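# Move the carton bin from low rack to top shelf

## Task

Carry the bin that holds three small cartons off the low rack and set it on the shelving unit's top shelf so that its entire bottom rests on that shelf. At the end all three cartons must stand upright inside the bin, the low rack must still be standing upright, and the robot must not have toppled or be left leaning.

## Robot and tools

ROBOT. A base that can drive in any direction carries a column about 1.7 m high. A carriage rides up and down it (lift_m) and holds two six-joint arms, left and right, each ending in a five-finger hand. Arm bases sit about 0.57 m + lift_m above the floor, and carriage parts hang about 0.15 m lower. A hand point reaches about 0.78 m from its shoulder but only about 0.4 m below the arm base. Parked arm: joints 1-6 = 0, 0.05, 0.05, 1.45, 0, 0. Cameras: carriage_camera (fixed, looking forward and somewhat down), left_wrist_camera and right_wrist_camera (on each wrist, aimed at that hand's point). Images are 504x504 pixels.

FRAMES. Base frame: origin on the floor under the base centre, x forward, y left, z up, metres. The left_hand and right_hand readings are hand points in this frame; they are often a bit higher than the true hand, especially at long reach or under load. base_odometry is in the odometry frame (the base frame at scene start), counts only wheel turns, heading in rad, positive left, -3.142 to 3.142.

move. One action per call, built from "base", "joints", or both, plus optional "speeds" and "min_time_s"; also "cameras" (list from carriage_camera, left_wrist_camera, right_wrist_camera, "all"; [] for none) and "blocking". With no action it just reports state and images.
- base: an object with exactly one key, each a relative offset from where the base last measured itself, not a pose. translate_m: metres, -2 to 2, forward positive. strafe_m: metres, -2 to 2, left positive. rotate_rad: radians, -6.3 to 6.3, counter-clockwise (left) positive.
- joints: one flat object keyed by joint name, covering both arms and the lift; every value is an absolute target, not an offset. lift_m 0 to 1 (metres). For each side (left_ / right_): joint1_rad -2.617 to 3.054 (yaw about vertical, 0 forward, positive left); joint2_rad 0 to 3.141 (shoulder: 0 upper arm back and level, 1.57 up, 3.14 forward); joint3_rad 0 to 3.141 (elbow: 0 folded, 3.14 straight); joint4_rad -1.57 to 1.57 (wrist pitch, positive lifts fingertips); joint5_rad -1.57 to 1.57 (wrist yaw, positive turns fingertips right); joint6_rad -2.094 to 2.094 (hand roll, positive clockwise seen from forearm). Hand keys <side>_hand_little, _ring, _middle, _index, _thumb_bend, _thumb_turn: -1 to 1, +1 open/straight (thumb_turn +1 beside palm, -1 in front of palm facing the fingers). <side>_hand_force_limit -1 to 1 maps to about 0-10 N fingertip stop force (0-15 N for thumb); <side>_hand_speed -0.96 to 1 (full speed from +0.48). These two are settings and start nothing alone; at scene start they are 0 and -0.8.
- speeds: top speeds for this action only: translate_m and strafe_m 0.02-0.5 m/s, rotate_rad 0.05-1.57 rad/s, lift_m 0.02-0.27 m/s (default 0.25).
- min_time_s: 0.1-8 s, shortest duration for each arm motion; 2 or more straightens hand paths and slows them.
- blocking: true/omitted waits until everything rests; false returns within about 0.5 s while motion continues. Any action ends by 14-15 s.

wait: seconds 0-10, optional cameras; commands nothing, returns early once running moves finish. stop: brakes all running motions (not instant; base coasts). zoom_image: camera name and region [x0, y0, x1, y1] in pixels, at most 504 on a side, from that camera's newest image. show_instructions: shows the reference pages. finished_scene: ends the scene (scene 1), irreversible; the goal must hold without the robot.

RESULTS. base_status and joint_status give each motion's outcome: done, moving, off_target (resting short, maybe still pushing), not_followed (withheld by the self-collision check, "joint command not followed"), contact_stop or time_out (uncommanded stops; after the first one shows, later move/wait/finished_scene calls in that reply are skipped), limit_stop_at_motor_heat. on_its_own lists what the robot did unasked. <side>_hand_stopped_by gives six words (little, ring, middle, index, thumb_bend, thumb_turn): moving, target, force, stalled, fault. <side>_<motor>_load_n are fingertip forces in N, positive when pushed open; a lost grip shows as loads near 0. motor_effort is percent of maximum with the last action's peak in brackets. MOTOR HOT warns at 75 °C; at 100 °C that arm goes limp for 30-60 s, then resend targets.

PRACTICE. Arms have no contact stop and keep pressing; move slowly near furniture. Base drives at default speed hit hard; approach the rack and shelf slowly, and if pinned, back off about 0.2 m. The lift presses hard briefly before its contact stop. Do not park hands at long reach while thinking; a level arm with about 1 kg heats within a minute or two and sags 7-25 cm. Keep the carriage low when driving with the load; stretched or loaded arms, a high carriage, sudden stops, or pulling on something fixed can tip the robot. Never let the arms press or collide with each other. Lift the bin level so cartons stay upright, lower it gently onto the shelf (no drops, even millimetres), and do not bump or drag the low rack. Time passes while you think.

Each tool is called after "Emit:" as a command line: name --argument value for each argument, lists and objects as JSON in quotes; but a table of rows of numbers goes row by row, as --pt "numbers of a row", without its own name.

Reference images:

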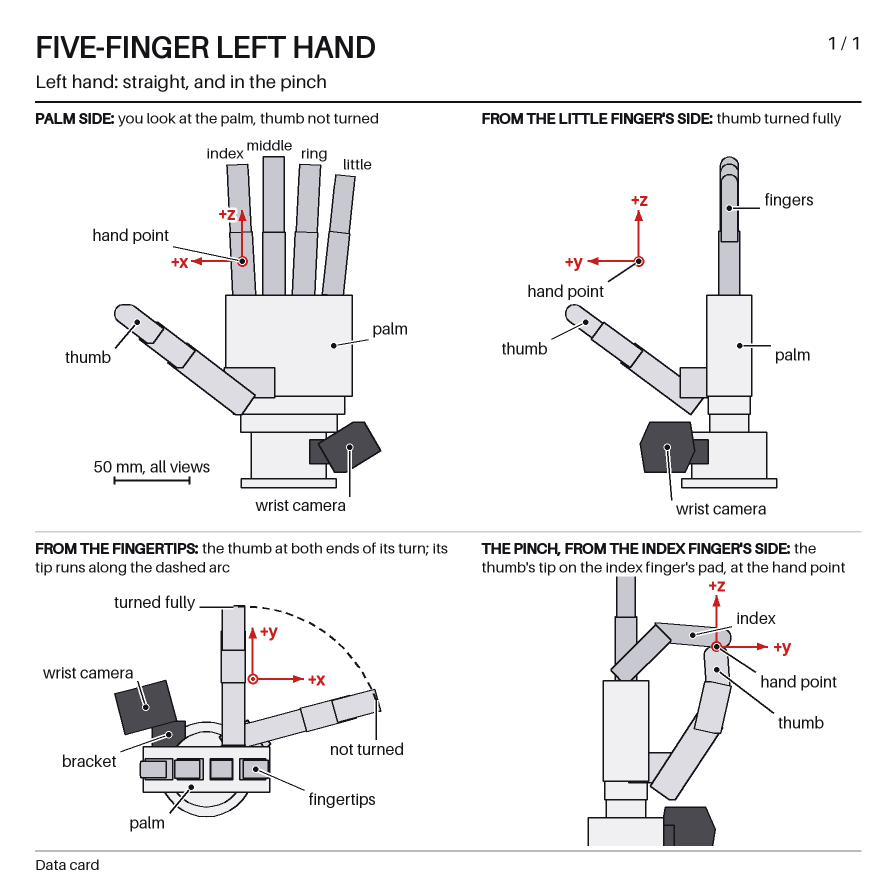

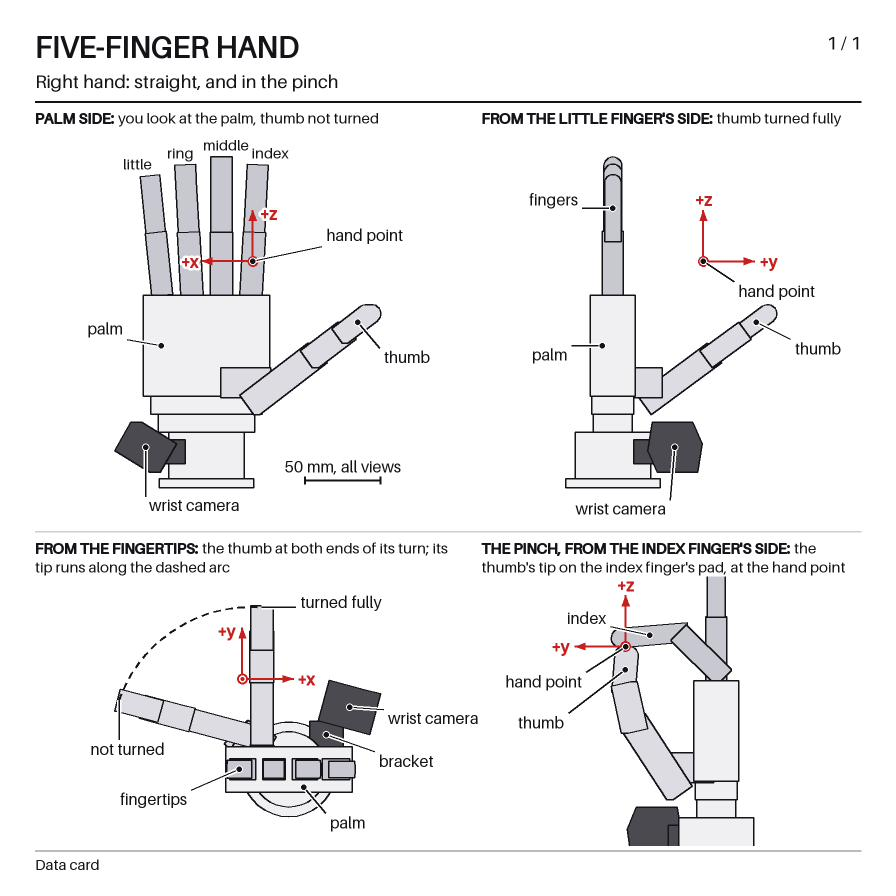

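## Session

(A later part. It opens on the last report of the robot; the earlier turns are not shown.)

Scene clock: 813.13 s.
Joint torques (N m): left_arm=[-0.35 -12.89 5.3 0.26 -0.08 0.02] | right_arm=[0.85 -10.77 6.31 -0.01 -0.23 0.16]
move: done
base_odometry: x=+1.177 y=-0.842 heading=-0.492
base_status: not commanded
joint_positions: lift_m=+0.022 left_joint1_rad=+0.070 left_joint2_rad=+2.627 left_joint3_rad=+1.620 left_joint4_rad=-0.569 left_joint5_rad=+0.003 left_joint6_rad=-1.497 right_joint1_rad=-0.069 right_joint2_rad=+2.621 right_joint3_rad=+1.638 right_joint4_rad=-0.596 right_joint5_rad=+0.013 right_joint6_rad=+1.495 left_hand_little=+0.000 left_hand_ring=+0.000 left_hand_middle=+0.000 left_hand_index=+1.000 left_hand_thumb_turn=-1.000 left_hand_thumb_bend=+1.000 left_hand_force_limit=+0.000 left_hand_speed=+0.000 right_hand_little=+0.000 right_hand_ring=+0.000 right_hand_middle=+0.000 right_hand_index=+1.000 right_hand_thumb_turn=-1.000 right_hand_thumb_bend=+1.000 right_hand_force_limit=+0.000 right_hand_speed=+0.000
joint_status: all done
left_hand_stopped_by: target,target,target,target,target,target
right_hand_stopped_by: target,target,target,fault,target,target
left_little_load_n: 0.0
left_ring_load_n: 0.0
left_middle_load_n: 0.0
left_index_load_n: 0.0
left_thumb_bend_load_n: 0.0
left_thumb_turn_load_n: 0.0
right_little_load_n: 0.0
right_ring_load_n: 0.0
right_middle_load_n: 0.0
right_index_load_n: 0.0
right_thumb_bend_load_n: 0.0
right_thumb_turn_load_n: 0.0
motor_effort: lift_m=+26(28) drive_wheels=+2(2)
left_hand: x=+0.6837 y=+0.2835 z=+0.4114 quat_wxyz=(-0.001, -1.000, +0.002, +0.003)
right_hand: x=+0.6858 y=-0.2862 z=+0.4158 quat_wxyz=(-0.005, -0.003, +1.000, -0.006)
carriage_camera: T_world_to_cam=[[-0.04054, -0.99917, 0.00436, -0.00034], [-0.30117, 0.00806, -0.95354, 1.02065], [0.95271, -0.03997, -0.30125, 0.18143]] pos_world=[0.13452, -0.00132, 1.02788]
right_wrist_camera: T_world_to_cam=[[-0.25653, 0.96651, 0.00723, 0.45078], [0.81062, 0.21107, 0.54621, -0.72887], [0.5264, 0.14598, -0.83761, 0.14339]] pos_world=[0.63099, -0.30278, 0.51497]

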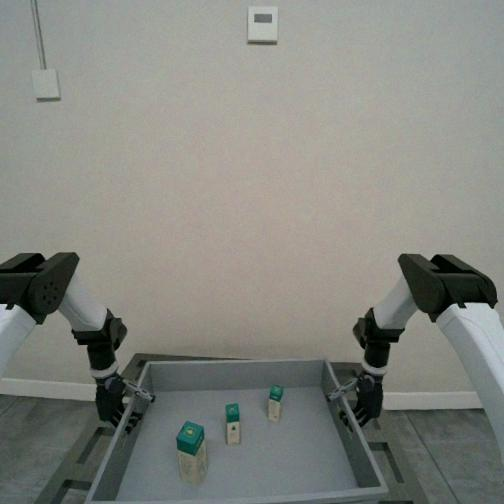

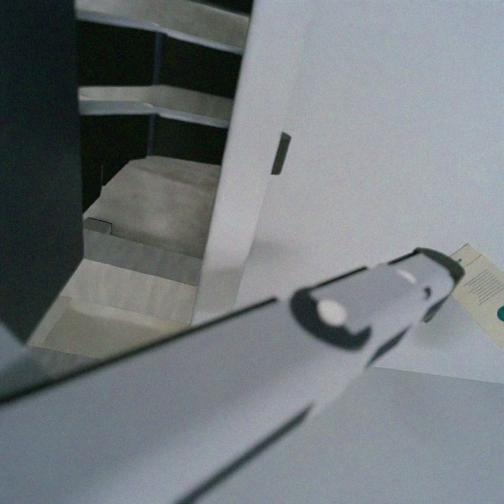

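Emit:
move --joints '{"left_joint1_rad": 0.03, "left_joint6_rad": -1.54, "right_joint1_rad": -0.025, "right_joint6_rad": 1.545}' --min_time_s 1.5

Emit:
move --joints '{"lift_m": 0.018, "left_hand_middle": -0.25, "left_hand_ring": -0.25, "left_hand_little": -0.25, "right_hand_middle": -0.25, "right_hand_ring": -0.25, "right_hand_little": -0.25, "left_hand_speed": -0.8, "right_hand_speed": -0.8}' --speeds '{"lift_m": 0.02}' --cameras '["all"]'

Emit:
zoom_image --camera "carriage_camera" --region '[325, 385, 375, 445]'

Emit:
zoom_image --camera "carriage_camera" --region '[100, 375, 160, 445]'

Scene clock: 823.30 s.
Joint torques (N m): left_arm=[-0.05 -12.96 5.22 0.25 -0.08 0.03] | right_arm=[0.81 -10.77 6.31 0 -0.23 0.16]
move: done
base_odometry: x=+1.177 y=-0.842 heading=-0.492
base_status: not commanded
joint_positions: lift_m=+0.022 left_joint1_rad=+0.034 left_joint2_rad=+2.627 left_joint3_rad=+1.620 left_joint4_rad=-0.569 left_joint5_rad=+0.003 left_joint6_rad=-1.532 right_joint1_rad=-0.032 right_joint2_rad=+2.621 right_joint3_rad=+1.638 right_joint4_rad=-0.596 right_joint5_rad=+0.013 right_joint6_rad=+1.530 left_hand_little=+0.000 left_hand_ring=+0.000 left_hand_middle=+0.000 left_hand_index=+1.000 left_hand_thumb_turn=-1.000 left_hand_thumb_bend=+1.000 left_hand_force_limit=+0.000 left_hand_speed=+0.000 right_hand_little=+0.000 right_hand_ring=+0.000 right_hand_middle=+0.000 right_hand_index=+1.000 right_hand_thumb_turn=-1.000 right_hand_thumb_bend=+1.000 right_hand_force_limit=+0.000 right_hand_speed=+0.000
joint_status: all done
left_hand_stopped_by: target,target,target,target,target,target
right_hand_stopped_by: target,target,target,fault,target,target
left_little_load_n: 0.0
left_ring_load_n: 0.0
left_middle_load_n: 0.0
left_index_load_n: 0.0
left_thumb_bend_load_n: 0.0
left_thumb_turn_load_n: 0.0
right_little_load_n: 0.0
right_ring_load_n: 0.0
right_middle_load_n: 0.0
right_index_load_n: 0.0
right_thumb_bend_load_n: 0.0
right_thumb_turn_load_n: 0.5
motor_effort: lift_m=+27(28) drive_wheels=+2(2)
left_hand: x=+0.6844 y=+0.2680 z=+0.4114 quat_wxyz=(-0.001, -1.000, +0.002, +0.003)
right_hand: x=+0.6866 y=-0.2700 z=+0.4158 quat_wxyz=(-0.005, -0.004, +1.000, -0.006)
pictures: none

Scene clock: 824.23 s.
Joint torques (N m): left_arm=[-0.21 -12.77 5.31 0.32 0.01 0] | right_arm=[0.83 -10.8 6.13 0.04 -0.22 0.16]
move: done
base_odometry: x=+1.177 y=-0.842 heading=-0.492
base_status: not commanded
joint_positions: lift_m=+0.018 left_joint1_rad=+0.034 left_joint2_rad=+2.627 left_joint3_rad=+1.620 left_joint4_rad=-0.568 left_joint5_rad=-0.002 left_joint6_rad=-1.532 right_joint1_rad=-0.032 right_joint2_rad=+2.621 right_joint3_rad=+1.640 right_joint4_rad=-0.601 right_joint5_rad=+0.012 right_joint6_rad=+1.531 left_hand_little=-0.250 left_hand_ring=-0.250 left_hand_middle=-0.250 left_hand_index=+1.000 left_hand_thumb_turn=-1.000 left_hand_thumb_bend=+1.000 left_hand_force_limit=+0.000 left_hand_speed=-0.800 right_hand_little=-0.250 right_hand_ring=-0.250 right_hand_middle=-0.250 right_hand_index=+1.000 right_hand_thumb_turn=-1.000 right_hand_thumb_bend=+1.000 right_hand_force_limit=+0.000 right_hand_speed=-0.800
joint_status: all done
left_hand_stopped_by: target,target,target,target,target,target
right_hand_stopped_by: target,target,target,fault,target,target
left_little_load_n: 0.5
left_ring_load_n: 0.5
left_middle_load_n: 0.0
left_index_load_n: 0.0
left_thumb_bend_load_n: 0.0
left_thumb_turn_load_n: 0.0
right_little_load_n: 0.5
right_ring_load_n: 0.5
right_middle_load_n: 0.0
right_index_load_n: 0.0
right_thumb_bend_load_n: 0.0
right_thumb_turn_load_n: 0.0
motor_effort: lift_m=+26(27) drive_wheels=+2(2)
left_hand: x=+0.6847 y=+0.2689 z=+0.4077 quat_wxyz=(+0.001, -1.000, +0.002, +0.002)
right_hand: x=+0.6861 y=-0.2699 z=+0.4127 quat_wxyz=(-0.006, -0.004, +1.000, -0.006)
pictures: carriage_camera, left_wrist_camera, right_wrist_camera
carriage_camera: T_world_to_cam=[[-0.04054, -0.99917, 0.00436, -0.00033], [-0.30117, 0.00806, -0.95354, 1.0174], [0.95271, -0.03997, -0.30125, 0.18041]] pos_world=[0.13452, -0.00132, 1.02448]
left_wrist_camera: T_world_to_cam=[[0.23537, 0.97175, 0.01759, -0.43457], [0.85108, -0.21482, 0.47908, -0.71981], [0.46933, -0.09779, -0.87759, 0.1737]] pos_world=[0.63337, 0.28465, 0.50493]
right_wrist_camera: T_world_to_cam=[[-0.25837, 0.96601, 0.00801, 0.43593], [0.81162, 0.21257, 0.54413, -0.73028], [0.52394, 0.14709, -0.83896, 0.14076]] pos_world=[0.6316, -0.28658, 0.51198]

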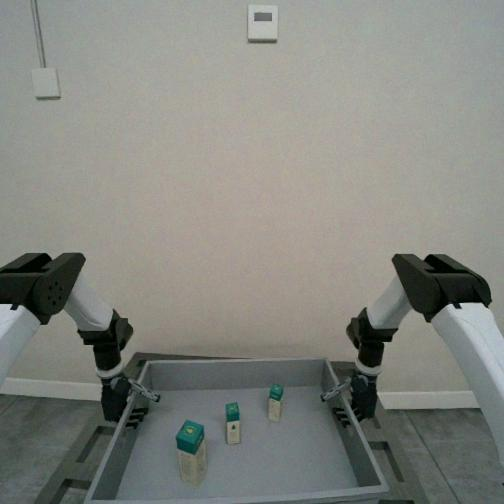

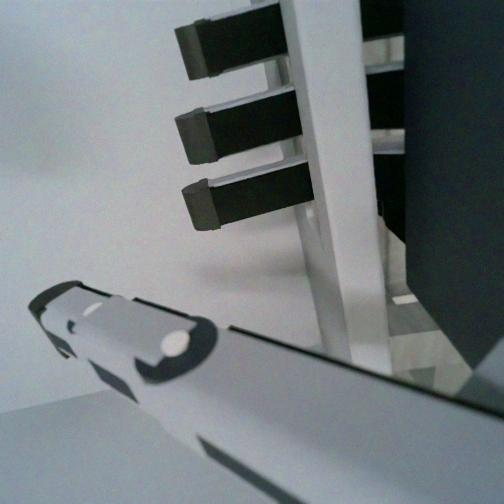

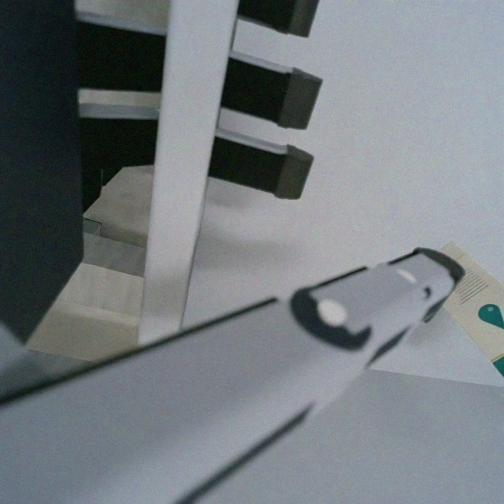

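Scaled by 8.400 from the camera's image (finer frame: 720x720).

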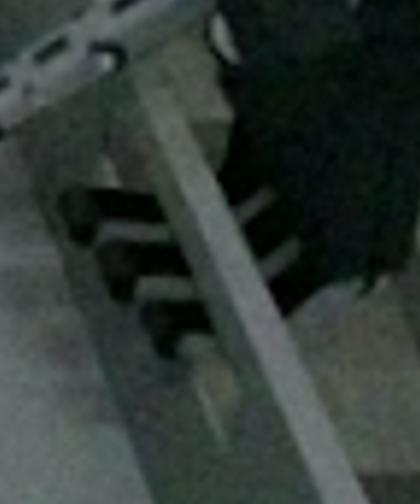

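Scaled by 7.200 from the camera's image (finer frame: 720x720).

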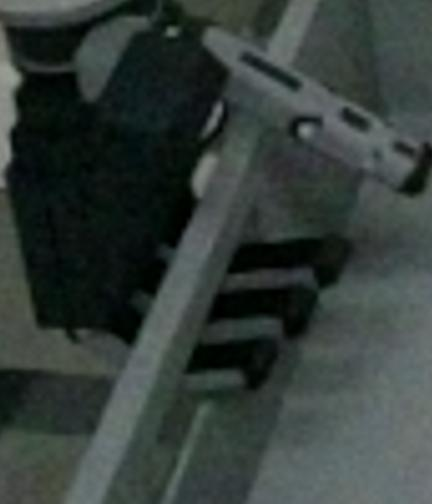

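Emit:
move --joints '{"left_hand_middle": -0.45, "left_hand_ring": -0.45, "left_hand_little": -0.45, "right_hand_middle": -0.45, "right_hand_ring": -0.45, "right_hand_little": -0.45}' --cameras '["left_wrist_camera", "right_wrist_camera"]'

Scene clock: 828.73 s.
Joint torques (N m): left_arm=[-0.2 -13.38 5.37 0.29 0.08 0.03] | right_arm=[0.83 -10.78 6.09 0 -0.25 0.15]
move: off_target
base_odometry: x=+1.177 y=-0.842 heading=-0.492
base_status: not commanded
joint_positions: lift_m=+0.018 left_joint1_rad=+0.034 left_joint2_rad=+2.631 left_joint3_rad=+1.620 left_joint4_rad=-0.565 left_joint5_rad=-0.011 left_joint6_rad=-1.532 right_joint1_rad=-0.032 right_joint2_rad=+2.621 right_joint3_rad=+1.640 right_joint4_rad=-0.595 right_joint5_rad=+0.015 right_joint6_rad=+1.533 left_hand_little=-0.450 left_hand_ring=-0.450 left_hand_middle=-0.450 left_hand_index=+1.000 left_hand_thumb_turn=-1.000 left_hand_thumb_bend=+1.000 left_hand_force_limit=+0.000 left_hand_speed=-0.800 right_hand_little=-0.302 right_hand_ring=-0.358 right_hand_middle=-0.413 right_hand_index=+1.000 right_hand_thumb_turn=-1.000 right_hand_thumb_bend=+1.000 right_hand_force_limit=+0.000 right_hand_speed=-0.800
joint_status: right_hand_little off_target (ended at -0.302, target -0.450); right_hand_ring off_target (ended at -0.358, target -0.450); right_hand_middle off_target (ended at -0.413, target -0.450); the others done
left_hand_stopped_by: target,target,target,target,target,target
right_hand_stopped_by: force,force,force,fault,target,target
left_little_load_n: 1.0
left_ring_load_n: 0.5
left_middle_load_n: 0.0
left_index_load_n: 0.0
left_thumb_bend_load_n: 0.0
left_thumb_turn_load_n: 0.0
right_little_load_n: 0.5
right_ring_load_n: 0.5
right_middle_load_n: 5.5
right_index_load_n: -0.5
right_thumb_bend_load_n: 0.0
right_thumb_turn_load_n: 0.0
motor_effort: lift_m=+27(27) drive_wheels=+2(2)
left_hand: x=+0.6843 y=+0.2707 z=+0.4054 quat_wxyz=(+0.005, -1.000, +0.002, +0.003)
right_hand: x=+0.6878 y=-0.2705 z=+0.4127 quat_wxyz=(-0.003, -0.003, +1.000, -0.007)
left_wrist_camera: T_world_to_cam=[[0.23548, 0.97151, 0.02664, -0.43993], [0.85159, -0.21947, 0.47605, -0.71578], [0.46833, -0.08942, -0.87901, 0.17099]] pos_world=[0.63307, 0.28559, 0.50276]
right_wrist_camera: T_world_to_cam=[[-0.25655, 0.96652, 0.00368, 0.43771], [0.80872, 0.21257, 0.54844, -0.73132], [0.5293, 0.14368, -0.83618, 0.13418]] pos_world=[0.6327, -0.28688, 0.51167]

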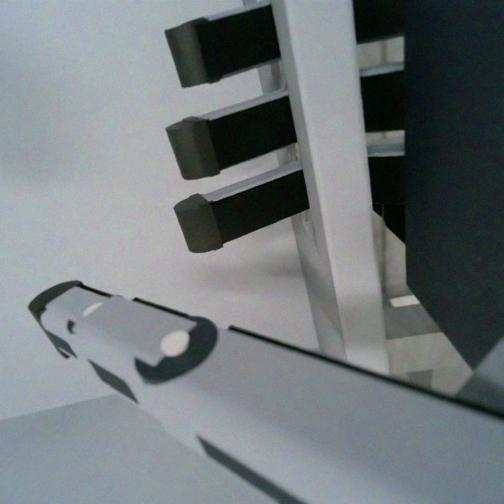

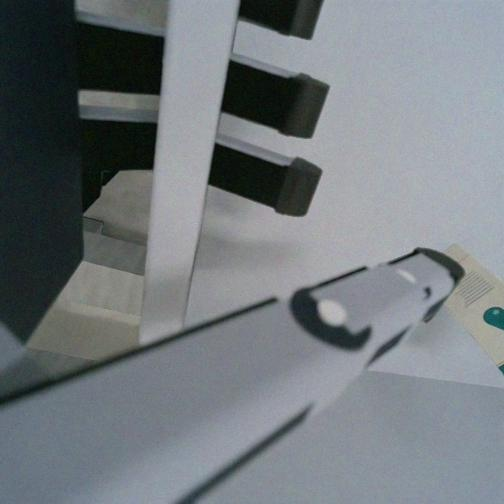

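Emit:
move --joints '{"lift_m": 0.05}' --speeds '{"lift_m": 0.02}' --cameras '["all"]'

Scene clock: 834.93 s.
Joint torques (N m): left_arm=[-0.05 -14.49 5.12 0.08 0.06 0] | right_arm=[0.81 -10.99 6.13 -0.02 -0.26 0.14]
move: done
base_odometry: x=+1.177 y=-0.842 heading=-0.492
base_status: not commanded
joint_positions: lift_m=+0.049 left_joint1_rad=+0.034 left_joint2_rad=+2.644 left_joint3_rad=+1.620 left_joint4_rad=-0.551 left_joint5_rad=-0.012 left_joint6_rad=-1.533 right_joint1_rad=-0.032 right_joint2_rad=+2.624 right_joint3_rad=+1.640 right_joint4_rad=-0.597 right_joint5_rad=+0.016 right_joint6_rad=+1.533 left_hand_little=-0.450 left_hand_ring=-0.450 left_hand_middle=-0.450 left_hand_index=+1.000 left_hand_thumb_turn=-1.000 left_hand_thumb_bend=+1.000 left_hand_force_limit=+0.000 left_hand_speed=-0.800 right_hand_little=-0.302 right_hand_ring=-0.358 right_hand_middle=-0.413 right_hand_index=+1.000 right_hand_thumb_turn=-1.000 right_hand_thumb_bend=+1.000 right_hand_force_limit=+0.000 right_hand_speed=-0.800
joint_status: all done
left_hand_stopped_by: target,target,target,target,target,target
right_hand_stopped_by: force,force,force,fault,target,target
left_little_load_n: 2.0
left_ring_load_n: 0.0
left_middle_load_n: 0.0
left_index_load_n: 0.0
left_thumb_bend_load_n: 0.0
left_thumb_turn_load_n: 0.0
right_little_load_n: 0.0
right_ring_load_n: 0.5
right_middle_load_n: 5.0
right_index_load_n: 0.0
right_thumb_bend_load_n: 0.0
right_thumb_turn_load_n: 0.0
motor_effort: lift_m=+35(38) drive_wheels=+2(2)
left_hand: x=+0.6835 y=+0.2708 z=+0.4308 quat_wxyz=(+0.006, -1.000, +0.002, +0.003)
right_hand: x=+0.6868 y=-0.2706 z=+0.4427 quat_wxyz=(-0.005, -0.003, +1.000, -0.008)
pictures: carriage_camera, left_wrist_camera, right_wrist_camera
carriage_camera: T_world_to_cam=[[-0.04054, -0.99917, 0.00436, -0.00046], [-0.30117, 0.00806, -0.95354, 1.04706], [0.95271, -0.03997, -0.30125, 0.18978]] pos_world=[0.13452, -0.00132, 1.05558]
left_wrist_camera: T_world_to_cam=[[0.23476, 0.97168, 0.02682, -0.44011], [0.85195, -0.21896, 0.47565, -0.72738], [0.46805, -0.08882, -0.87923, 0.1939]] pos_world=[0.63226, 0.2856, 0.52826]
right_wrist_camera: T_world_to_cam=[[-0.25623, 0.96661, 0.00406, 0.43704], [0.8109, 0.21266, 0.54518, -0.74695], [0.52611, 0.14298, -0.83831, 0.16287]] pos_world=[0.63199, -0.28688, 0.54198]

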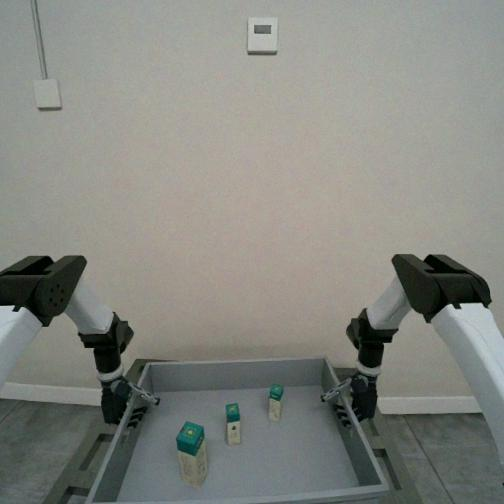

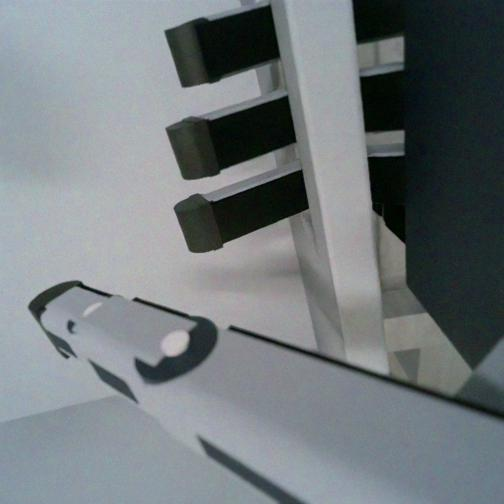

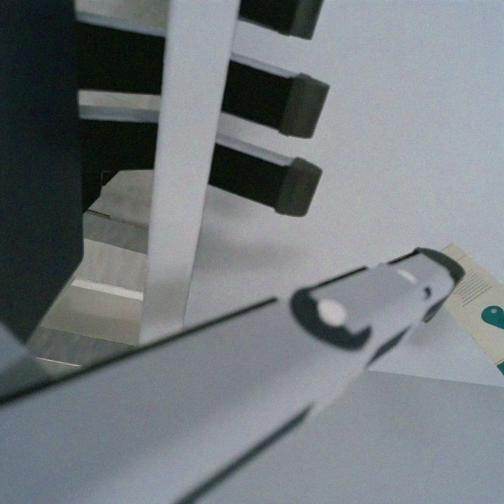

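Emit:
move --joints '{"lift_m": 0.16}' --speeds '{"lift_m": 0.04}' --cameras '["carriage_camera"]'

Emit:
move --joints '{"left_joint2_rad": 2.425, "left_joint3_rad": 1.34, "left_joint4_rad": -0.47, "right_joint2_rad": 2.41, "right_joint3_rad": 1.36, "right_joint4_rad": -0.51}' --min_time_s 5 --cameras '["all"]'

Scene clock: 853.83 s.
Joint torques (N m): left_arm=[-0.06 -14.99 5.01 0.03 0.06 -0.02] | right_arm=[0.84 -11.14 6.05 0.02 -0.28 0.14]
move: done
MOTOR HOT: joint 2 (shoulder) of the left arm now reports 77 °C; the controller stops that arm at 100 °C. To cool a motor, set the load down, stop pushing, or move to a pose that needs little force.
base_odometry: x=+1.177 y=-0.842 heading=-0.492
base_status: not commanded
joint_positions: lift_m=+0.160 left_joint1_rad=+0.034 left_joint2_rad=+2.649 left_joint3_rad=+1.620 left_joint4_rad=-0.544 left_joint5_rad=-0.012 left_joint6_rad=-1.533 right_joint1_rad=-0.032 right_joint2_rad=+2.627 right_joint3_rad=+1.640 right_joint4_rad=-0.598 right_joint5_rad=+0.017 right_joint6_rad=+1.534 left_hand_little=-0.450 left_hand_ring=-0.450 left_hand_middle=-0.450 left_hand_index=+1.000 left_hand_thumb_turn=-1.000 left_hand_thumb_bend=+1.000 left_hand_force_limit=+0.000 left_hand_speed=-0.800 right_hand_little=-0.302 right_hand_ring=-0.358 right_hand_middle=-0.413 right_hand_index=+1.000 right_hand_thumb_turn=-1.000 right_hand_thumb_bend=+1.000 right_hand_force_limit=+0.000 right_hand_speed=-0.800
joint_status: all done
left_hand_stopped_by: target,target,target,target,target,target
right_hand_stopped_by: force,force,force,fault,target,target
left_little_load_n: 1.5
left_ring_load_n: 0.5
left_middle_load_n: 0.0
left_index_load_n: 0.0
left_thumb_bend_load_n: -0.5
left_thumb_turn_load_n: 0.0
right_little_load_n: 0.0
right_ring_load_n: 0.5
right_middle_load_n: 5.0
right_index_load_n: 0.0
right_thumb_bend_load_n: 0.0
right_thumb_turn_load_n: 0.0
motor_effort: lift_m=+34(40) drive_wheels=+2(4)
left_hand: x=+0.6841 y=+0.2708 z=+0.5393 quat_wxyz=(+0.006, -1.000, +0.002, +0.001)
right_hand: x=+0.6854 y=-0.2708 z=+0.5512 quat_wxyz=(-0.007, -0.003, +1.000, -0.008)
carriage_camera: T_world_to_cam=[[-0.04054, -0.99917, 0.00436, -0.00094], [-0.30117, 0.00806, -0.95354, 1.15204], [0.95271, -0.03997, -0.30125, 0.22294]] pos_world=[0.13452, -0.00132, 1.16568]

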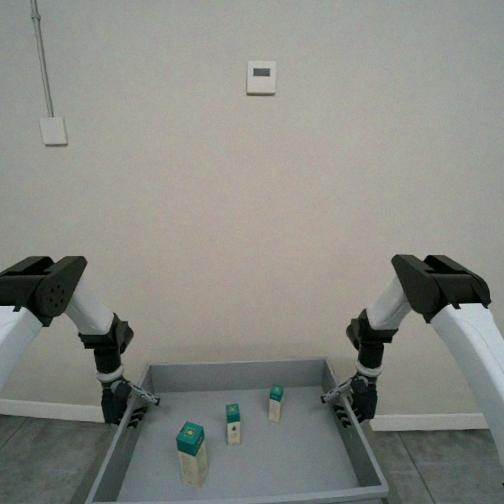

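Scene clock: 859.13 s.
Joint torques (N m): left_arm=[-0.03 -18.65 3.29 0.05 0.13 0.04] | right_arm=[0.83 -16.49 3.55 -0.17 -0.32 0.12]
move: done
MOTOR HOT: still on. Joint 2 (shoulder) of the left arm now reports 80 °C.
base_odometry: x=+1.177 y=-0.842 heading=-0.492
base_status: not commanded
joint_positions: lift_m=+0.160 left_joint1_rad=+0.034 left_joint2_rad=+2.493 left_joint3_rad=+1.344 left_joint4_rad=-0.457 left_joint5_rad=-0.020 left_joint6_rad=-1.533 right_joint1_rad=-0.032 right_joint2_rad=+2.502 right_joint3_rad=+1.359 right_joint4_rad=-0.497 right_joint5_rad=+0.023 right_joint6_rad=+1.535 left_hand_little=-0.450 left_hand_ring=-0.450 left_hand_middle=-0.450 left_hand_index=+1.000 left_hand_thumb_turn=-1.000 left_hand_thumb_bend=+1.000 left_hand_force_limit=+0.000 left_hand_speed=-0.800 right_hand_little=-0.302 right_hand_ring=-0.358 right_hand_middle=-0.413 right_hand_index=+1.000 right_hand_thumb_turn=-1.000 right_hand_thumb_bend=+1.000 right_hand_force_limit=+0.000 right_hand_speed=-0.800
joint_status: all done
left_hand_stopped_by: target,target,target,target,target,target
right_hand_stopped_by: force,force,force,fault,target,target
left_little_load_n: 2.0
left_ring_load_n: 0.5
left_middle_load_n: 0.0
left_index_load_n: 0.0
left_thumb_bend_load_n: 0.0
left_thumb_turn_load_n: 0.0
right_little_load_n: 0.0
right_ring_load_n: 2.0
right_middle_load_n: 3.5
right_index_load_n: 0.0
right_thumb_bend_load_n: 0.0
right_thumb_turn_load_n: 0.0
motor_effort: lift_m=+35(36) drive_wheels=-4(4)
left_hand: x=+0.6301 y=+0.2705 z=+0.5524 quat_wxyz=(+0.009, -1.000, +0.002, +0.018)
right_hand: x=+0.6237 y=-0.2702 z=+0.5508 quat_wxyz=(-0.035, -0.002, +0.999, -0.010)
pictures: carriage_camera, left_wrist_camera, right_wrist_camera
carriage_camera: T_world_to_cam=[[-0.04054, -0.99917, 0.00436, -0.00094], [-0.30117, 0.00806, -0.95354, 1.15204], [0.95271, -0.03997, -0.30125, 0.22294]] pos_world=[0.13452, -0.00132, 1.16568]
left_wrist_camera: T_world_to_cam=[[0.23537, 0.97155, 0.02637, -0.43065], [0.86618, -0.22199, 0.44771, -0.7324], [0.44082, -0.08254, -0.89379, 0.34919]] pos_world=[0.58182, 0.28463, 0.65136]
right_wrist_camera: T_world_to_cam=[[-0.25376, 0.96717, 0.01382, 0.41329], [0.84256, 0.214, 0.49427, -0.74618], [0.47508, 0.13707, -0.8692, 0.33375]] pos_world=[0.57501, -0.28579, 0.65319]

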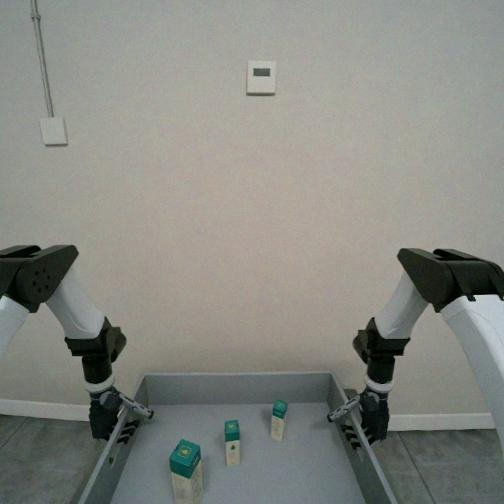

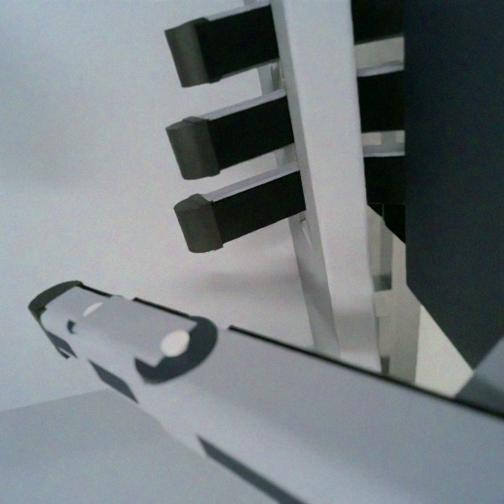

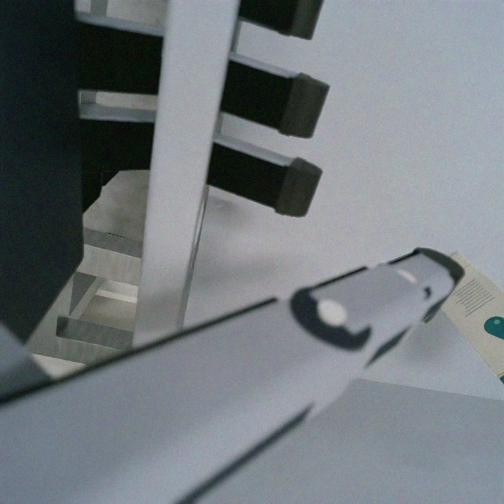

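Emit:
move --joints '{"left_joint2_rad": 2.2, "left_joint3_rad": 1.06, "left_joint4_rad": -0.40, "right_joint2_rad": 2.185, "right_joint3_rad": 1.08, "right_joint4_rad": -0.44}' --min_time_s 5 --cameras '["carriage_camera"]'

Scene clock: 889.60 s.
Joint torques (N m): left_arm=[-0.5 -16.14 2.89 0.16 0.23 -0.03] | right_arm=[0.84 -14.16 3.41 -0.07 -0.38 0.12]
move: done
MOTOR HOT: joint 2 (shoulder) of the right arm now reports 76 °C; the controller stops that arm at 100 °C. To cool a motor, set the load down, stop pushing, or move to a pose that needs little force.
MOTOR HOT: still on. Joint 2 (shoulder) of the left arm now reports 94 °C.
base_odometry: x=+1.177 y=-0.842 heading=-0.492
base_status: not commanded
joint_positions: lift_m=+0.160 left_joint1_rad=+0.034 left_joint2_rad=+2.260 left_joint3_rad=+1.064 left_joint4_rad=-0.391 left_joint5_rad=-0.025 left_joint6_rad=-1.533 right_joint1_rad=-0.032 right_joint2_rad=+2.266 right_joint3_rad=+1.079 right_joint4_rad=-0.432 right_joint5_rad=+0.030 right_joint6_rad=+1.535 left_hand_little=-0.450 left_hand_ring=-0.450 left_hand_middle=-0.450 left_hand_index=+1.000 left_hand_thumb_turn=-1.000 left_hand_thumb_bend=+1.000 left_hand_force_limit=+0.000 left_hand_speed=-0.800 right_hand_little=-0.302 right_hand_ring=-0.358 right_hand_middle=-0.413 right_hand_index=+1.000 right_hand_thumb_turn=-1.000 right_hand_thumb_bend=+1.000 right_hand_force_limit=+0.000 right_hand_speed=-0.800
joint_status: all done
left_hand_stopped_by: target,target,target,target,target,target
right_hand_stopped_by: force,force,force,fault,target,target
left_little_load_n: 2.0
left_ring_load_n: 1.0
left_middle_load_n: 0.0
left_index_load_n: 0.0
left_thumb_bend_load_n: 0.0
left_thumb_turn_load_n: 0.0
right_little_load_n: 0.0
right_ring_load_n: 1.5
right_middle_load_n: 4.0
right_index_load_n: 0.0
right_thumb_bend_load_n: 0.0
right_thumb_turn_load_n: 0.0
motor_effort: lift_m=+34(36) drive_wheels=-4(4)
left_hand: x=+0.5834 y=+0.2701 z=+0.5900 quat_wxyz=(+0.012, -1.000, +0.002, +0.008)
right_hand: x=+0.5779 y=-0.2700 z=+0.5894 quat_wxyz=(-0.024, -0.002, +1.000, -0.014)
carriage_camera: T_world_to_cam=[[-0.04054, -0.99917, 0.00436, -0.00094], [-0.30117, 0.00806, -0.95354, 1.15204], [0.95271, -0.03997, -0.30125, 0.22294]] pos_world=[0.13452, -0.00132, 1.16568]

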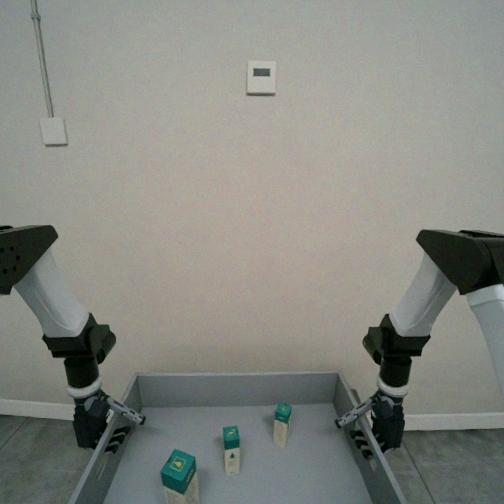

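Emit:
move --joints '{"left_joint2_rad": 2.08, "left_joint3_rad": 0.76, "left_joint4_rad": -0.2, "right_joint2_rad": 2.065, "right_joint3_rad": 0.78, "right_joint4_rad": -0.24}' --min_time_s 3 --cameras '["carriage_camera"]'

Scene clock: 910.57 s.
Joint torques (N m): left_arm=[-0.14 -13.39 2.18 0.23 0.19 -0.02] | right_arm=[0.83 -11.6 2.58 0.03 -0.45 0.12]
move: done
MOTOR HOT: still on. Joint 2 (shoulder) of the left arm now reports 96 °C.
MOTOR HOT: still on. Joint 2 (shoulder) of the right arm now reports 81 °C.
base_odometry: x=+1.177 y=-0.842 heading=-0.492
base_status: not commanded
joint_positions: lift_m=+0.160 left_joint1_rad=+0.034 left_joint2_rad=+2.129 left_joint3_rad=+0.765 left_joint4_rad=-0.196 left_joint5_rad=-0.032 left_joint6_rad=-1.533 right_joint1_rad=-0.032 right_joint2_rad=+2.132 right_joint3_rad=+0.781 right_joint4_rad=-0.237 right_joint5_rad=+0.037 right_joint6_rad=+1.535 left_hand_little=-0.450 left_hand_ring=-0.450 left_hand_middle=-0.450 left_hand_index=+1.000 left_hand_thumb_turn=-1.000 left_hand_thumb_bend=+1.000 left_hand_force_limit=+0.000 left_hand_speed=-0.800 right_hand_little=-0.302 right_hand_ring=-0.358 right_hand_middle=-0.413 right_hand_index=+1.000 right_hand_thumb_turn=-1.000 right_hand_thumb_bend=+1.000 right_hand_force_limit=+0.000 right_hand_speed=-0.800
joint_status: all done
left_hand_stopped_by: target,target,target,target,target,target
right_hand_stopped_by: force,force,force,fault,target,target
left_little_load_n: 1.5
left_ring_load_n: 1.0
left_middle_load_n: 0.0
left_index_load_n: 0.0
left_thumb_bend_load_n: 0.0
left_thumb_turn_load_n: 0.0
right_little_load_n: 0.0
right_ring_load_n: 1.5
right_middle_load_n: 4.0
right_index_load_n: 0.0
right_thumb_bend_load_n: 0.0
right_thumb_turn_load_n: 0.0
motor_effort: lift_m=+35(36) drive_wheels=-4(4)
left_hand: x=+0.5262 y=+0.2694 z=+0.5890 quat_wxyz=(+0.016, -1.000, +0.002, -0.005)
right_hand: x=+0.5222 y=-0.2697 z=+0.5890 quat_wxyz=(-0.009, -0.002, +1.000, -0.018)
carriage_camera: T_world_to_cam=[[-0.04054, -0.99917, 0.00436, -0.00094], [-0.30117, 0.00806, -0.95354, 1.15204], [0.95271, -0.03997, -0.30125, 0.22294]] pos_world=[0.13452, -0.00132, 1.16568]

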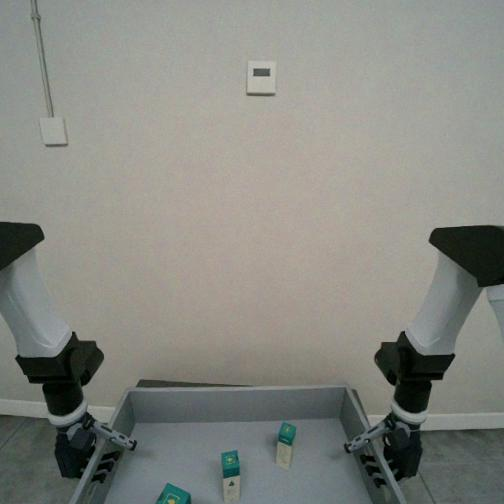

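Emit:
move --joints '{"left_joint2_rad": 1.97, "left_joint3_rad": 0.52, "left_joint4_rad": -0.06, "right_joint2_rad": 1.955, "right_joint3_rad": 0.54, "right_joint4_rad": -0.1}' --min_time_s 3 --cameras '["carriage_camera"]'

Emit:
move --base '{"translate_m": -0.6}' --speeds '{"translate_m": 0.15}' --cameras '["carriage_camera"]'

Scene clock: 921.73 s.
Joint torques (N m): left_arm=[-0.12 -10.65 1.4 0.28 0.28 0.03] | right_arm=[0.81 -9.29 1.89 0.14 -0.46 0.12]
move: done
MOTOR HOT: still on. Joint 2 (shoulder) of the left arm now reports 92 °C.
MOTOR HOT: still on. Joint 2 (shoulder) of the right arm now reports 77 °C.
base_odometry: x=+1.177 y=-0.842 heading=-0.492
base_status: not commanded
joint_positions: lift_m=+0.160 left_joint1_rad=+0.034 left_joint2_rad=+2.010 left_joint3_rad=+0.525 left_joint4_rad=-0.060 left_joint5_rad=-0.033 left_joint6_rad=-1.533 right_joint1_rad=-0.032 right_joint2_rad=+2.010 right_joint3_rad=+0.542 right_joint4_rad=-0.101 right_joint5_rad=+0.038 right_joint6_rad=+1.535 left_hand_little=-0.450 left_hand_ring=-0.450 left_hand_middle=-0.450 left_hand_index=+1.000 left_hand_thumb_turn=-1.000 left_hand_thumb_bend=+1.000 left_hand_force_limit=+0.000 left_hand_speed=-0.800 right_hand_little=-0.302 right_hand_ring=-0.358 right_hand_middle=-0.413 right_hand_index=+1.000 right_hand_thumb_turn=-1.000 right_hand_thumb_bend=+1.000 right_hand_force_limit=+0.000 right_hand_speed=-0.800
joint_status: all done
left_hand_stopped_by: target,target,target,target,target,target
right_hand_stopped_by: force,force,force,fault,target,target
left_little_load_n: 1.5
left_ring_load_n: 1.0
left_middle_load_n: 0.5
left_index_load_n: 0.0
left_thumb_bend_load_n: 0.0
left_thumb_turn_load_n: 0.0
right_little_load_n: 0.0
right_ring_load_n: 1.0
right_middle_load_n: 4.0
right_index_load_n: 0.0
right_thumb_bend_load_n: -0.5
right_thumb_turn_load_n: 0.0
motor_effort: lift_m=+35(36) drive_wheels=-4(5)
left_hand: x=+0.4746 y=+0.2678 z=+0.5930 quat_wxyz=(+0.017, -1.000, +0.001, -0.013)
right_hand: x=+0.4719 y=-0.2683 z=+0.5934 quat_wxyz=(+0.000, -0.002, +1.000, -0.019)
carriage_camera: T_world_to_cam=[[-0.04054, -0.99917, 0.00436, -0.00094], [-0.30117, 0.00806, -0.95354, 1.15204], [0.95271, -0.03997, -0.30125, 0.22294]] pos_world=[0.13452, -0.00132, 1.16568]

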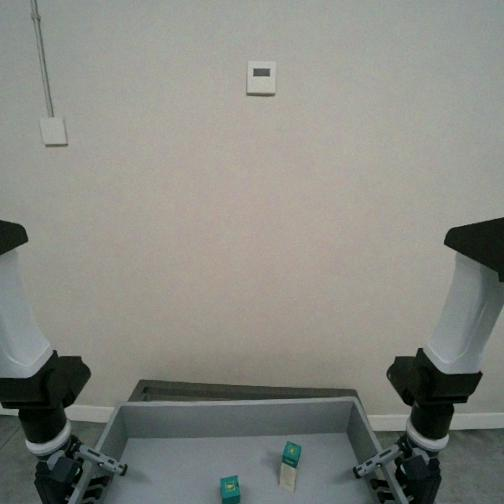

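Scene clock: 926.63 s.
Joint torques (N m): left_arm=[-0.27 -10.59 1.72 0.22 0.23 -0.01] | right_arm=[0.84 -9.29 1.98 0.05 -0.46 0.12]
move: done
MOTOR HOT: still on. Joint 2 (shoulder) of the left arm now reports 89 °C.
MOTOR HOT: still on. Joint 2 (shoulder) of the right arm now reports 74 °C.
base_odometry: x=+0.648 y=-0.559 heading=-0.492
base_status: done
joint_positions: lift_m=+0.160 left_joint1_rad=+0.034 left_joint2_rad=+2.009 left_joint3_rad=+0.525 left_joint4_rad=-0.049 left_joint5_rad=-0.032 left_joint6_rad=-1.533 right_joint1_rad=-0.032 right_joint2_rad=+2.009 right_joint3_rad=+0.542 right_joint4_rad=-0.095 right_joint5_rad=+0.038 right_joint6_rad=+1.535 left_hand_little=-0.450 left_hand_ring=-0.450 left_hand_middle=-0.450 left_hand_index=+1.000 left_hand_thumb_turn=-1.000 left_hand_thumb_bend=+1.000 left_hand_force_limit=+0.000 left_hand_speed=-0.800 right_hand_little=-0.302 right_hand_ring=-0.358 right_hand_middle=-0.413 right_hand_index=+1.000 right_hand_thumb_turn=-1.000 right_hand_thumb_bend=+1.000 right_hand_force_limit=+0.000 right_hand_speed=-0.800
joint_status: not commanded
left_hand_stopped_by: target,target,target,target,target,target
right_hand_stopped_by: force,force,force,fault,target,target
left_little_load_n: 1.0
left_ring_load_n: 1.0
left_middle_load_n: 0.5
left_index_load_n: 0.0
left_thumb_bend_load_n: 0.0
left_thumb_turn_load_n: 0.0
right_little_load_n: 0.0
right_ring_load_n: 1.5
right_middle_load_n: 3.5
right_index_load_n: 0.0
right_thumb_bend_load_n: 0.0
right_thumb_turn_load_n: 0.5
motor_effort: lift_m=+36(36) drive_wheels=-3(11)
left_hand: x=+0.4778 y=+0.2678 z=+0.5936 quat_wxyz=(+0.017, -1.000, +0.001, -0.018)
right_hand: x=+0.4738 y=-0.2684 z=+0.5937 quat_wxyz=(+0.004, -0.002, +1.000, -0.019)
carriage_camera: T_world_to_cam=[[-0.04054, -0.99917, 0.00436, -0.00094], [-0.30117, 0.00806, -0.95354, 1.15204], [0.95271, -0.03997, -0.30125, 0.22294]] pos_world=[0.13452, -0.00132, 1.16568]

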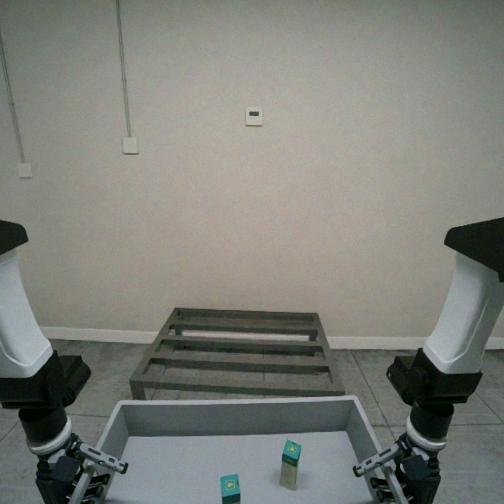

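Emit:
move --base '{"translate_m": -0.6}' --speeds '{"translate_m": 0.2}' --cameras '["carriage_camera"]'

Emit:
move --base '{"rotate_rad": 1.55}' --speeds '{"rotate_rad": 0.35}' --cameras '["carriage_camera"]'

Emit:
move --base '{"rotate_rad": 1.55}' --speeds '{"rotate_rad": 0.35}' --cameras '["carriage_camera"]'

Scene clock: 944.23 s.
Joint torques (N m): left_arm=[-0.25 -10.85 1.58 0.2 0.24 0.02] | right_arm=[0.83 -9.24 1.87 0.08 -0.46 0.12]
move: done
MOTOR HOT: still on. Joint 2 (shoulder) of the left arm now reports 80 °C.
MOTOR HOT: cleared for the motors of the right arm.
base_odometry: x=+0.119 y=-0.276 heading=-0.492
base_status: done
joint_positions: lift_m=+0.160 left_joint1_rad=+0.034 left_joint2_rad=+2.009 left_joint3_rad=+0.524 left_joint4_rad=-0.047 left_joint5_rad=-0.032 left_joint6_rad=-1.533 right_joint1_rad=-0.032 right_joint2_rad=+2.009 right_joint3_rad=+0.542 right_joint4_rad=-0.095 right_joint5_rad=+0.038 right_joint6_rad=+1.535 left_hand_little=-0.450 left_hand_ring=-0.450 left_hand_middle=-0.450 left_hand_index=+1.000 left_hand_thumb_turn=-1.000 left_hand_thumb_bend=+1.000 left_hand_force_limit=+0.000 left_hand_speed=-0.800 right_hand_little=-0.302 right_hand_ring=-0.358 right_hand_middle=-0.413 right_hand_index=+1.000 right_hand_thumb_turn=-1.000 right_hand_thumb_bend=+1.000 right_hand_force_limit=+0.000 right_hand_speed=-0.800
joint_status: not commanded
left_hand_stopped_by: target,target,target,target,target,target
right_hand_stopped_by: force,force,force,fault,target,target
left_little_load_n: 1.0
left_ring_load_n: 1.0
left_middle_load_n: 0.0
left_index_load_n: 0.0
left_thumb_bend_load_n: 0.0
left_thumb_turn_load_n: 0.0
right_little_load_n: 0.0
right_ring_load_n: 1.5
right_middle_load_n: 4.0
right_index_load_n: 0.0
right_thumb_bend_load_n: 0.0
right_thumb_turn_load_n: 0.0
motor_effort: lift_m=+35(36) drive_wheels=-2(7)
left_hand: x=+0.4777 y=+0.2678 z=+0.5936 quat_wxyz=(+0.017, -1.000, +0.001, -0.019)
right_hand: x=+0.4739 y=-0.2684 z=+0.5937 quat_wxyz=(+0.004, -0.002, +1.000, -0.019)
carriage_camera: T_world_to_cam=[[-0.04054, -0.99917, 0.00436, -0.00094], [-0.30117, 0.00806, -0.95354, 1.15204], [0.95271, -0.03997, -0.30125, 0.22294]] pos_world=[0.13452, -0.00132, 1.16568]

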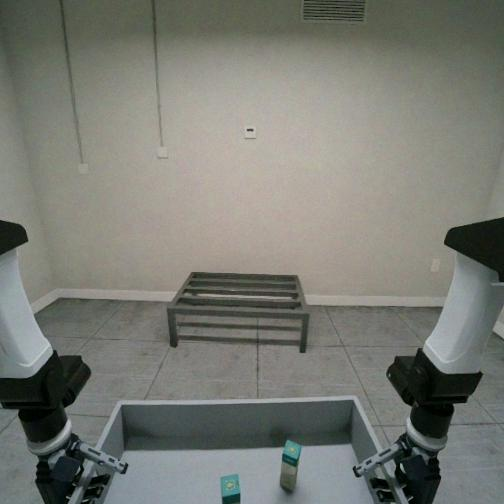

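Scene clock: 949.40 s.
Joint torques (N m): left_arm=[-0.25 -10.45 1.92 0.22 0.2 -0.02] | right_arm=[0.83 -9.17 1.96 0.05 -0.45 0.12]
move: done
MOTOR HOT: still on. Joint 2 (shoulder) of the left arm now reports 79 °C.
base_odometry: x=+0.119 y=-0.275 heading=+1.057
base_status: done
joint_positions: lift_m=+0.160 left_joint1_rad=+0.032 left_joint2_rad=+2.009 left_joint3_rad=+0.524 left_joint4_rad=-0.047 left_joint5_rad=-0.029 left_joint6_rad=-1.533 right_joint1_rad=-0.032 right_joint2_rad=+2.009 right_joint3_rad=+0.541 right_joint4_rad=-0.092 right_joint5_rad=+0.037 right_joint6_rad=+1.535 left_hand_little=-0.450 left_hand_ring=-0.450 left_hand_middle=-0.450 left_hand_index=+1.000 left_hand_thumb_turn=-1.000 left_hand_thumb_bend=+1.000 left_hand_force_limit=+0.000 left_hand_speed=-0.800 right_hand_little=-0.302 right_hand_ring=-0.358 right_hand_middle=-0.414 right_hand_index=+1.000 right_hand_thumb_turn=-1.000 right_hand_thumb_bend=+1.000 right_hand_force_limit=+0.000 right_hand_speed=-0.800
joint_status: not commanded
left_hand_stopped_by: target,target,target,target,target,target
right_hand_stopped_by: force,force,force,fault,target,target
left_little_load_n: 1.0
left_ring_load_n: 1.0
left_middle_load_n: 0.5
left_index_load_n: 0.0
left_thumb_bend_load_n: 0.0
left_thumb_turn_load_n: 0.0
right_little_load_n: 0.5
right_ring_load_n: 1.5
right_middle_load_n: 3.0
right_index_load_n: 0.0
right_thumb_bend_load_n: 0.0
right_thumb_turn_load_n: 0.0
motor_effort: lift_m=+35(36) drive_wheels=+4(7)
left_hand: x=+0.4778 y=+0.2665 z=+0.5939 quat_wxyz=(+0.015, -1.000, +0.003, -0.019)
right_hand: x=+0.4741 y=-0.2681 z=+0.5938 quat_wxyz=(+0.005, -0.002, +1.000, -0.019)
carriage_camera: T_world_to_cam=[[-0.04054, -0.99917, 0.00436, -0.00094], [-0.30117, 0.00806, -0.95354, 1.15204], [0.95271, -0.03997, -0.30125, 0.22294]] pos_world=[0.13452, -0.00132, 1.16568]

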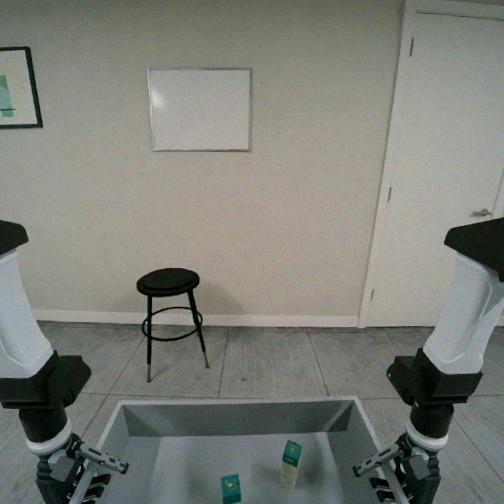

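Scene clock: 954.57 s.
Joint torques (N m): left_arm=[-0.1 -10.62 1.78 0.21 0.14 0.05] | right_arm=[0.83 -9.2 2.07 0.06 -0.44 0.11]
move: done
MOTOR HOT: still on. Joint 2 (shoulder) of the left arm now reports 78 °C.
base_odometry: x=+0.119 y=-0.275 heading=+2.607
base_status: done
joint_positions: lift_m=+0.160 left_joint1_rad=+0.032 left_joint2_rad=+2.009 left_joint3_rad=+0.524 left_joint4_rad=-0.047 left_joint5_rad=-0.029 left_joint6_rad=-1.533 right_joint1_rad=-0.032 right_joint2_rad=+2.008 right_joint3_rad=+0.540 right_joint4_rad=-0.092 right_joint5_rad=+0.037 right_joint6_rad=+1.535 left_hand_little=-0.450 left_hand_ring=-0.450 left_hand_middle=-0.450 left_hand_index=+1.000 left_hand_thumb_turn=-1.000 left_hand_thumb_bend=+1.000 left_hand_force_limit=+0.000 left_hand_speed=-0.800 right_hand_little=-0.302 right_hand_ring=-0.358 right_hand_middle=-0.414 right_hand_index=+1.000 right_hand_thumb_turn=-1.000 right_hand_thumb_bend=+1.000 right_hand_force_limit=+0.000 right_hand_speed=-0.800
joint_status: not commanded
left_hand_stopped_by: target,target,target,target,target,target
right_hand_stopped_by: force,force,force,fault,target,target
left_little_load_n: 1.0
left_ring_load_n: 1.0
left_middle_load_n: 0.0
left_index_load_n: 0.0
left_thumb_bend_load_n: 0.0
left_thumb_turn_load_n: 0.5
right_little_load_n: 0.0
right_ring_load_n: 1.5
right_middle_load_n: 3.0
right_index_load_n: 0.0
right_thumb_bend_load_n: 0.0
right_thumb_turn_load_n: 0.0
motor_effort: lift_m=+35(36) drive_wheels=+4(10)
left_hand: x=+0.4778 y=+0.2665 z=+0.5939 quat_wxyz=(+0.015, -1.000, +0.003, -0.019)
right_hand: x=+0.4738 y=-0.2681 z=+0.5938 quat_wxyz=(+0.004, -0.002, +1.000, -0.019)
carriage_camera: T_world_to_cam=[[-0.04054, -0.99917, 0.00436, -0.00094], [-0.30117, 0.00806, -0.95354, 1.15204], [0.95271, -0.03997, -0.30125, 0.22294]] pos_world=[0.13452, -0.00132, 1.16568]

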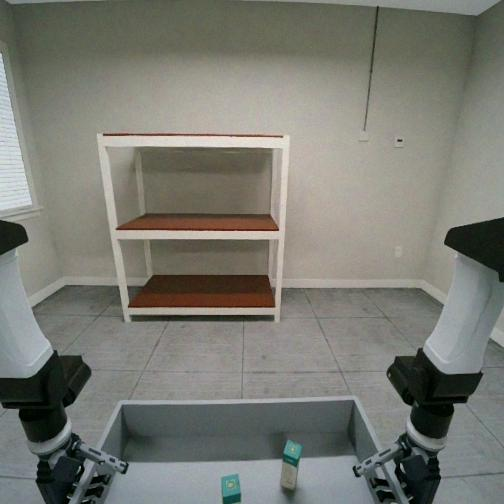

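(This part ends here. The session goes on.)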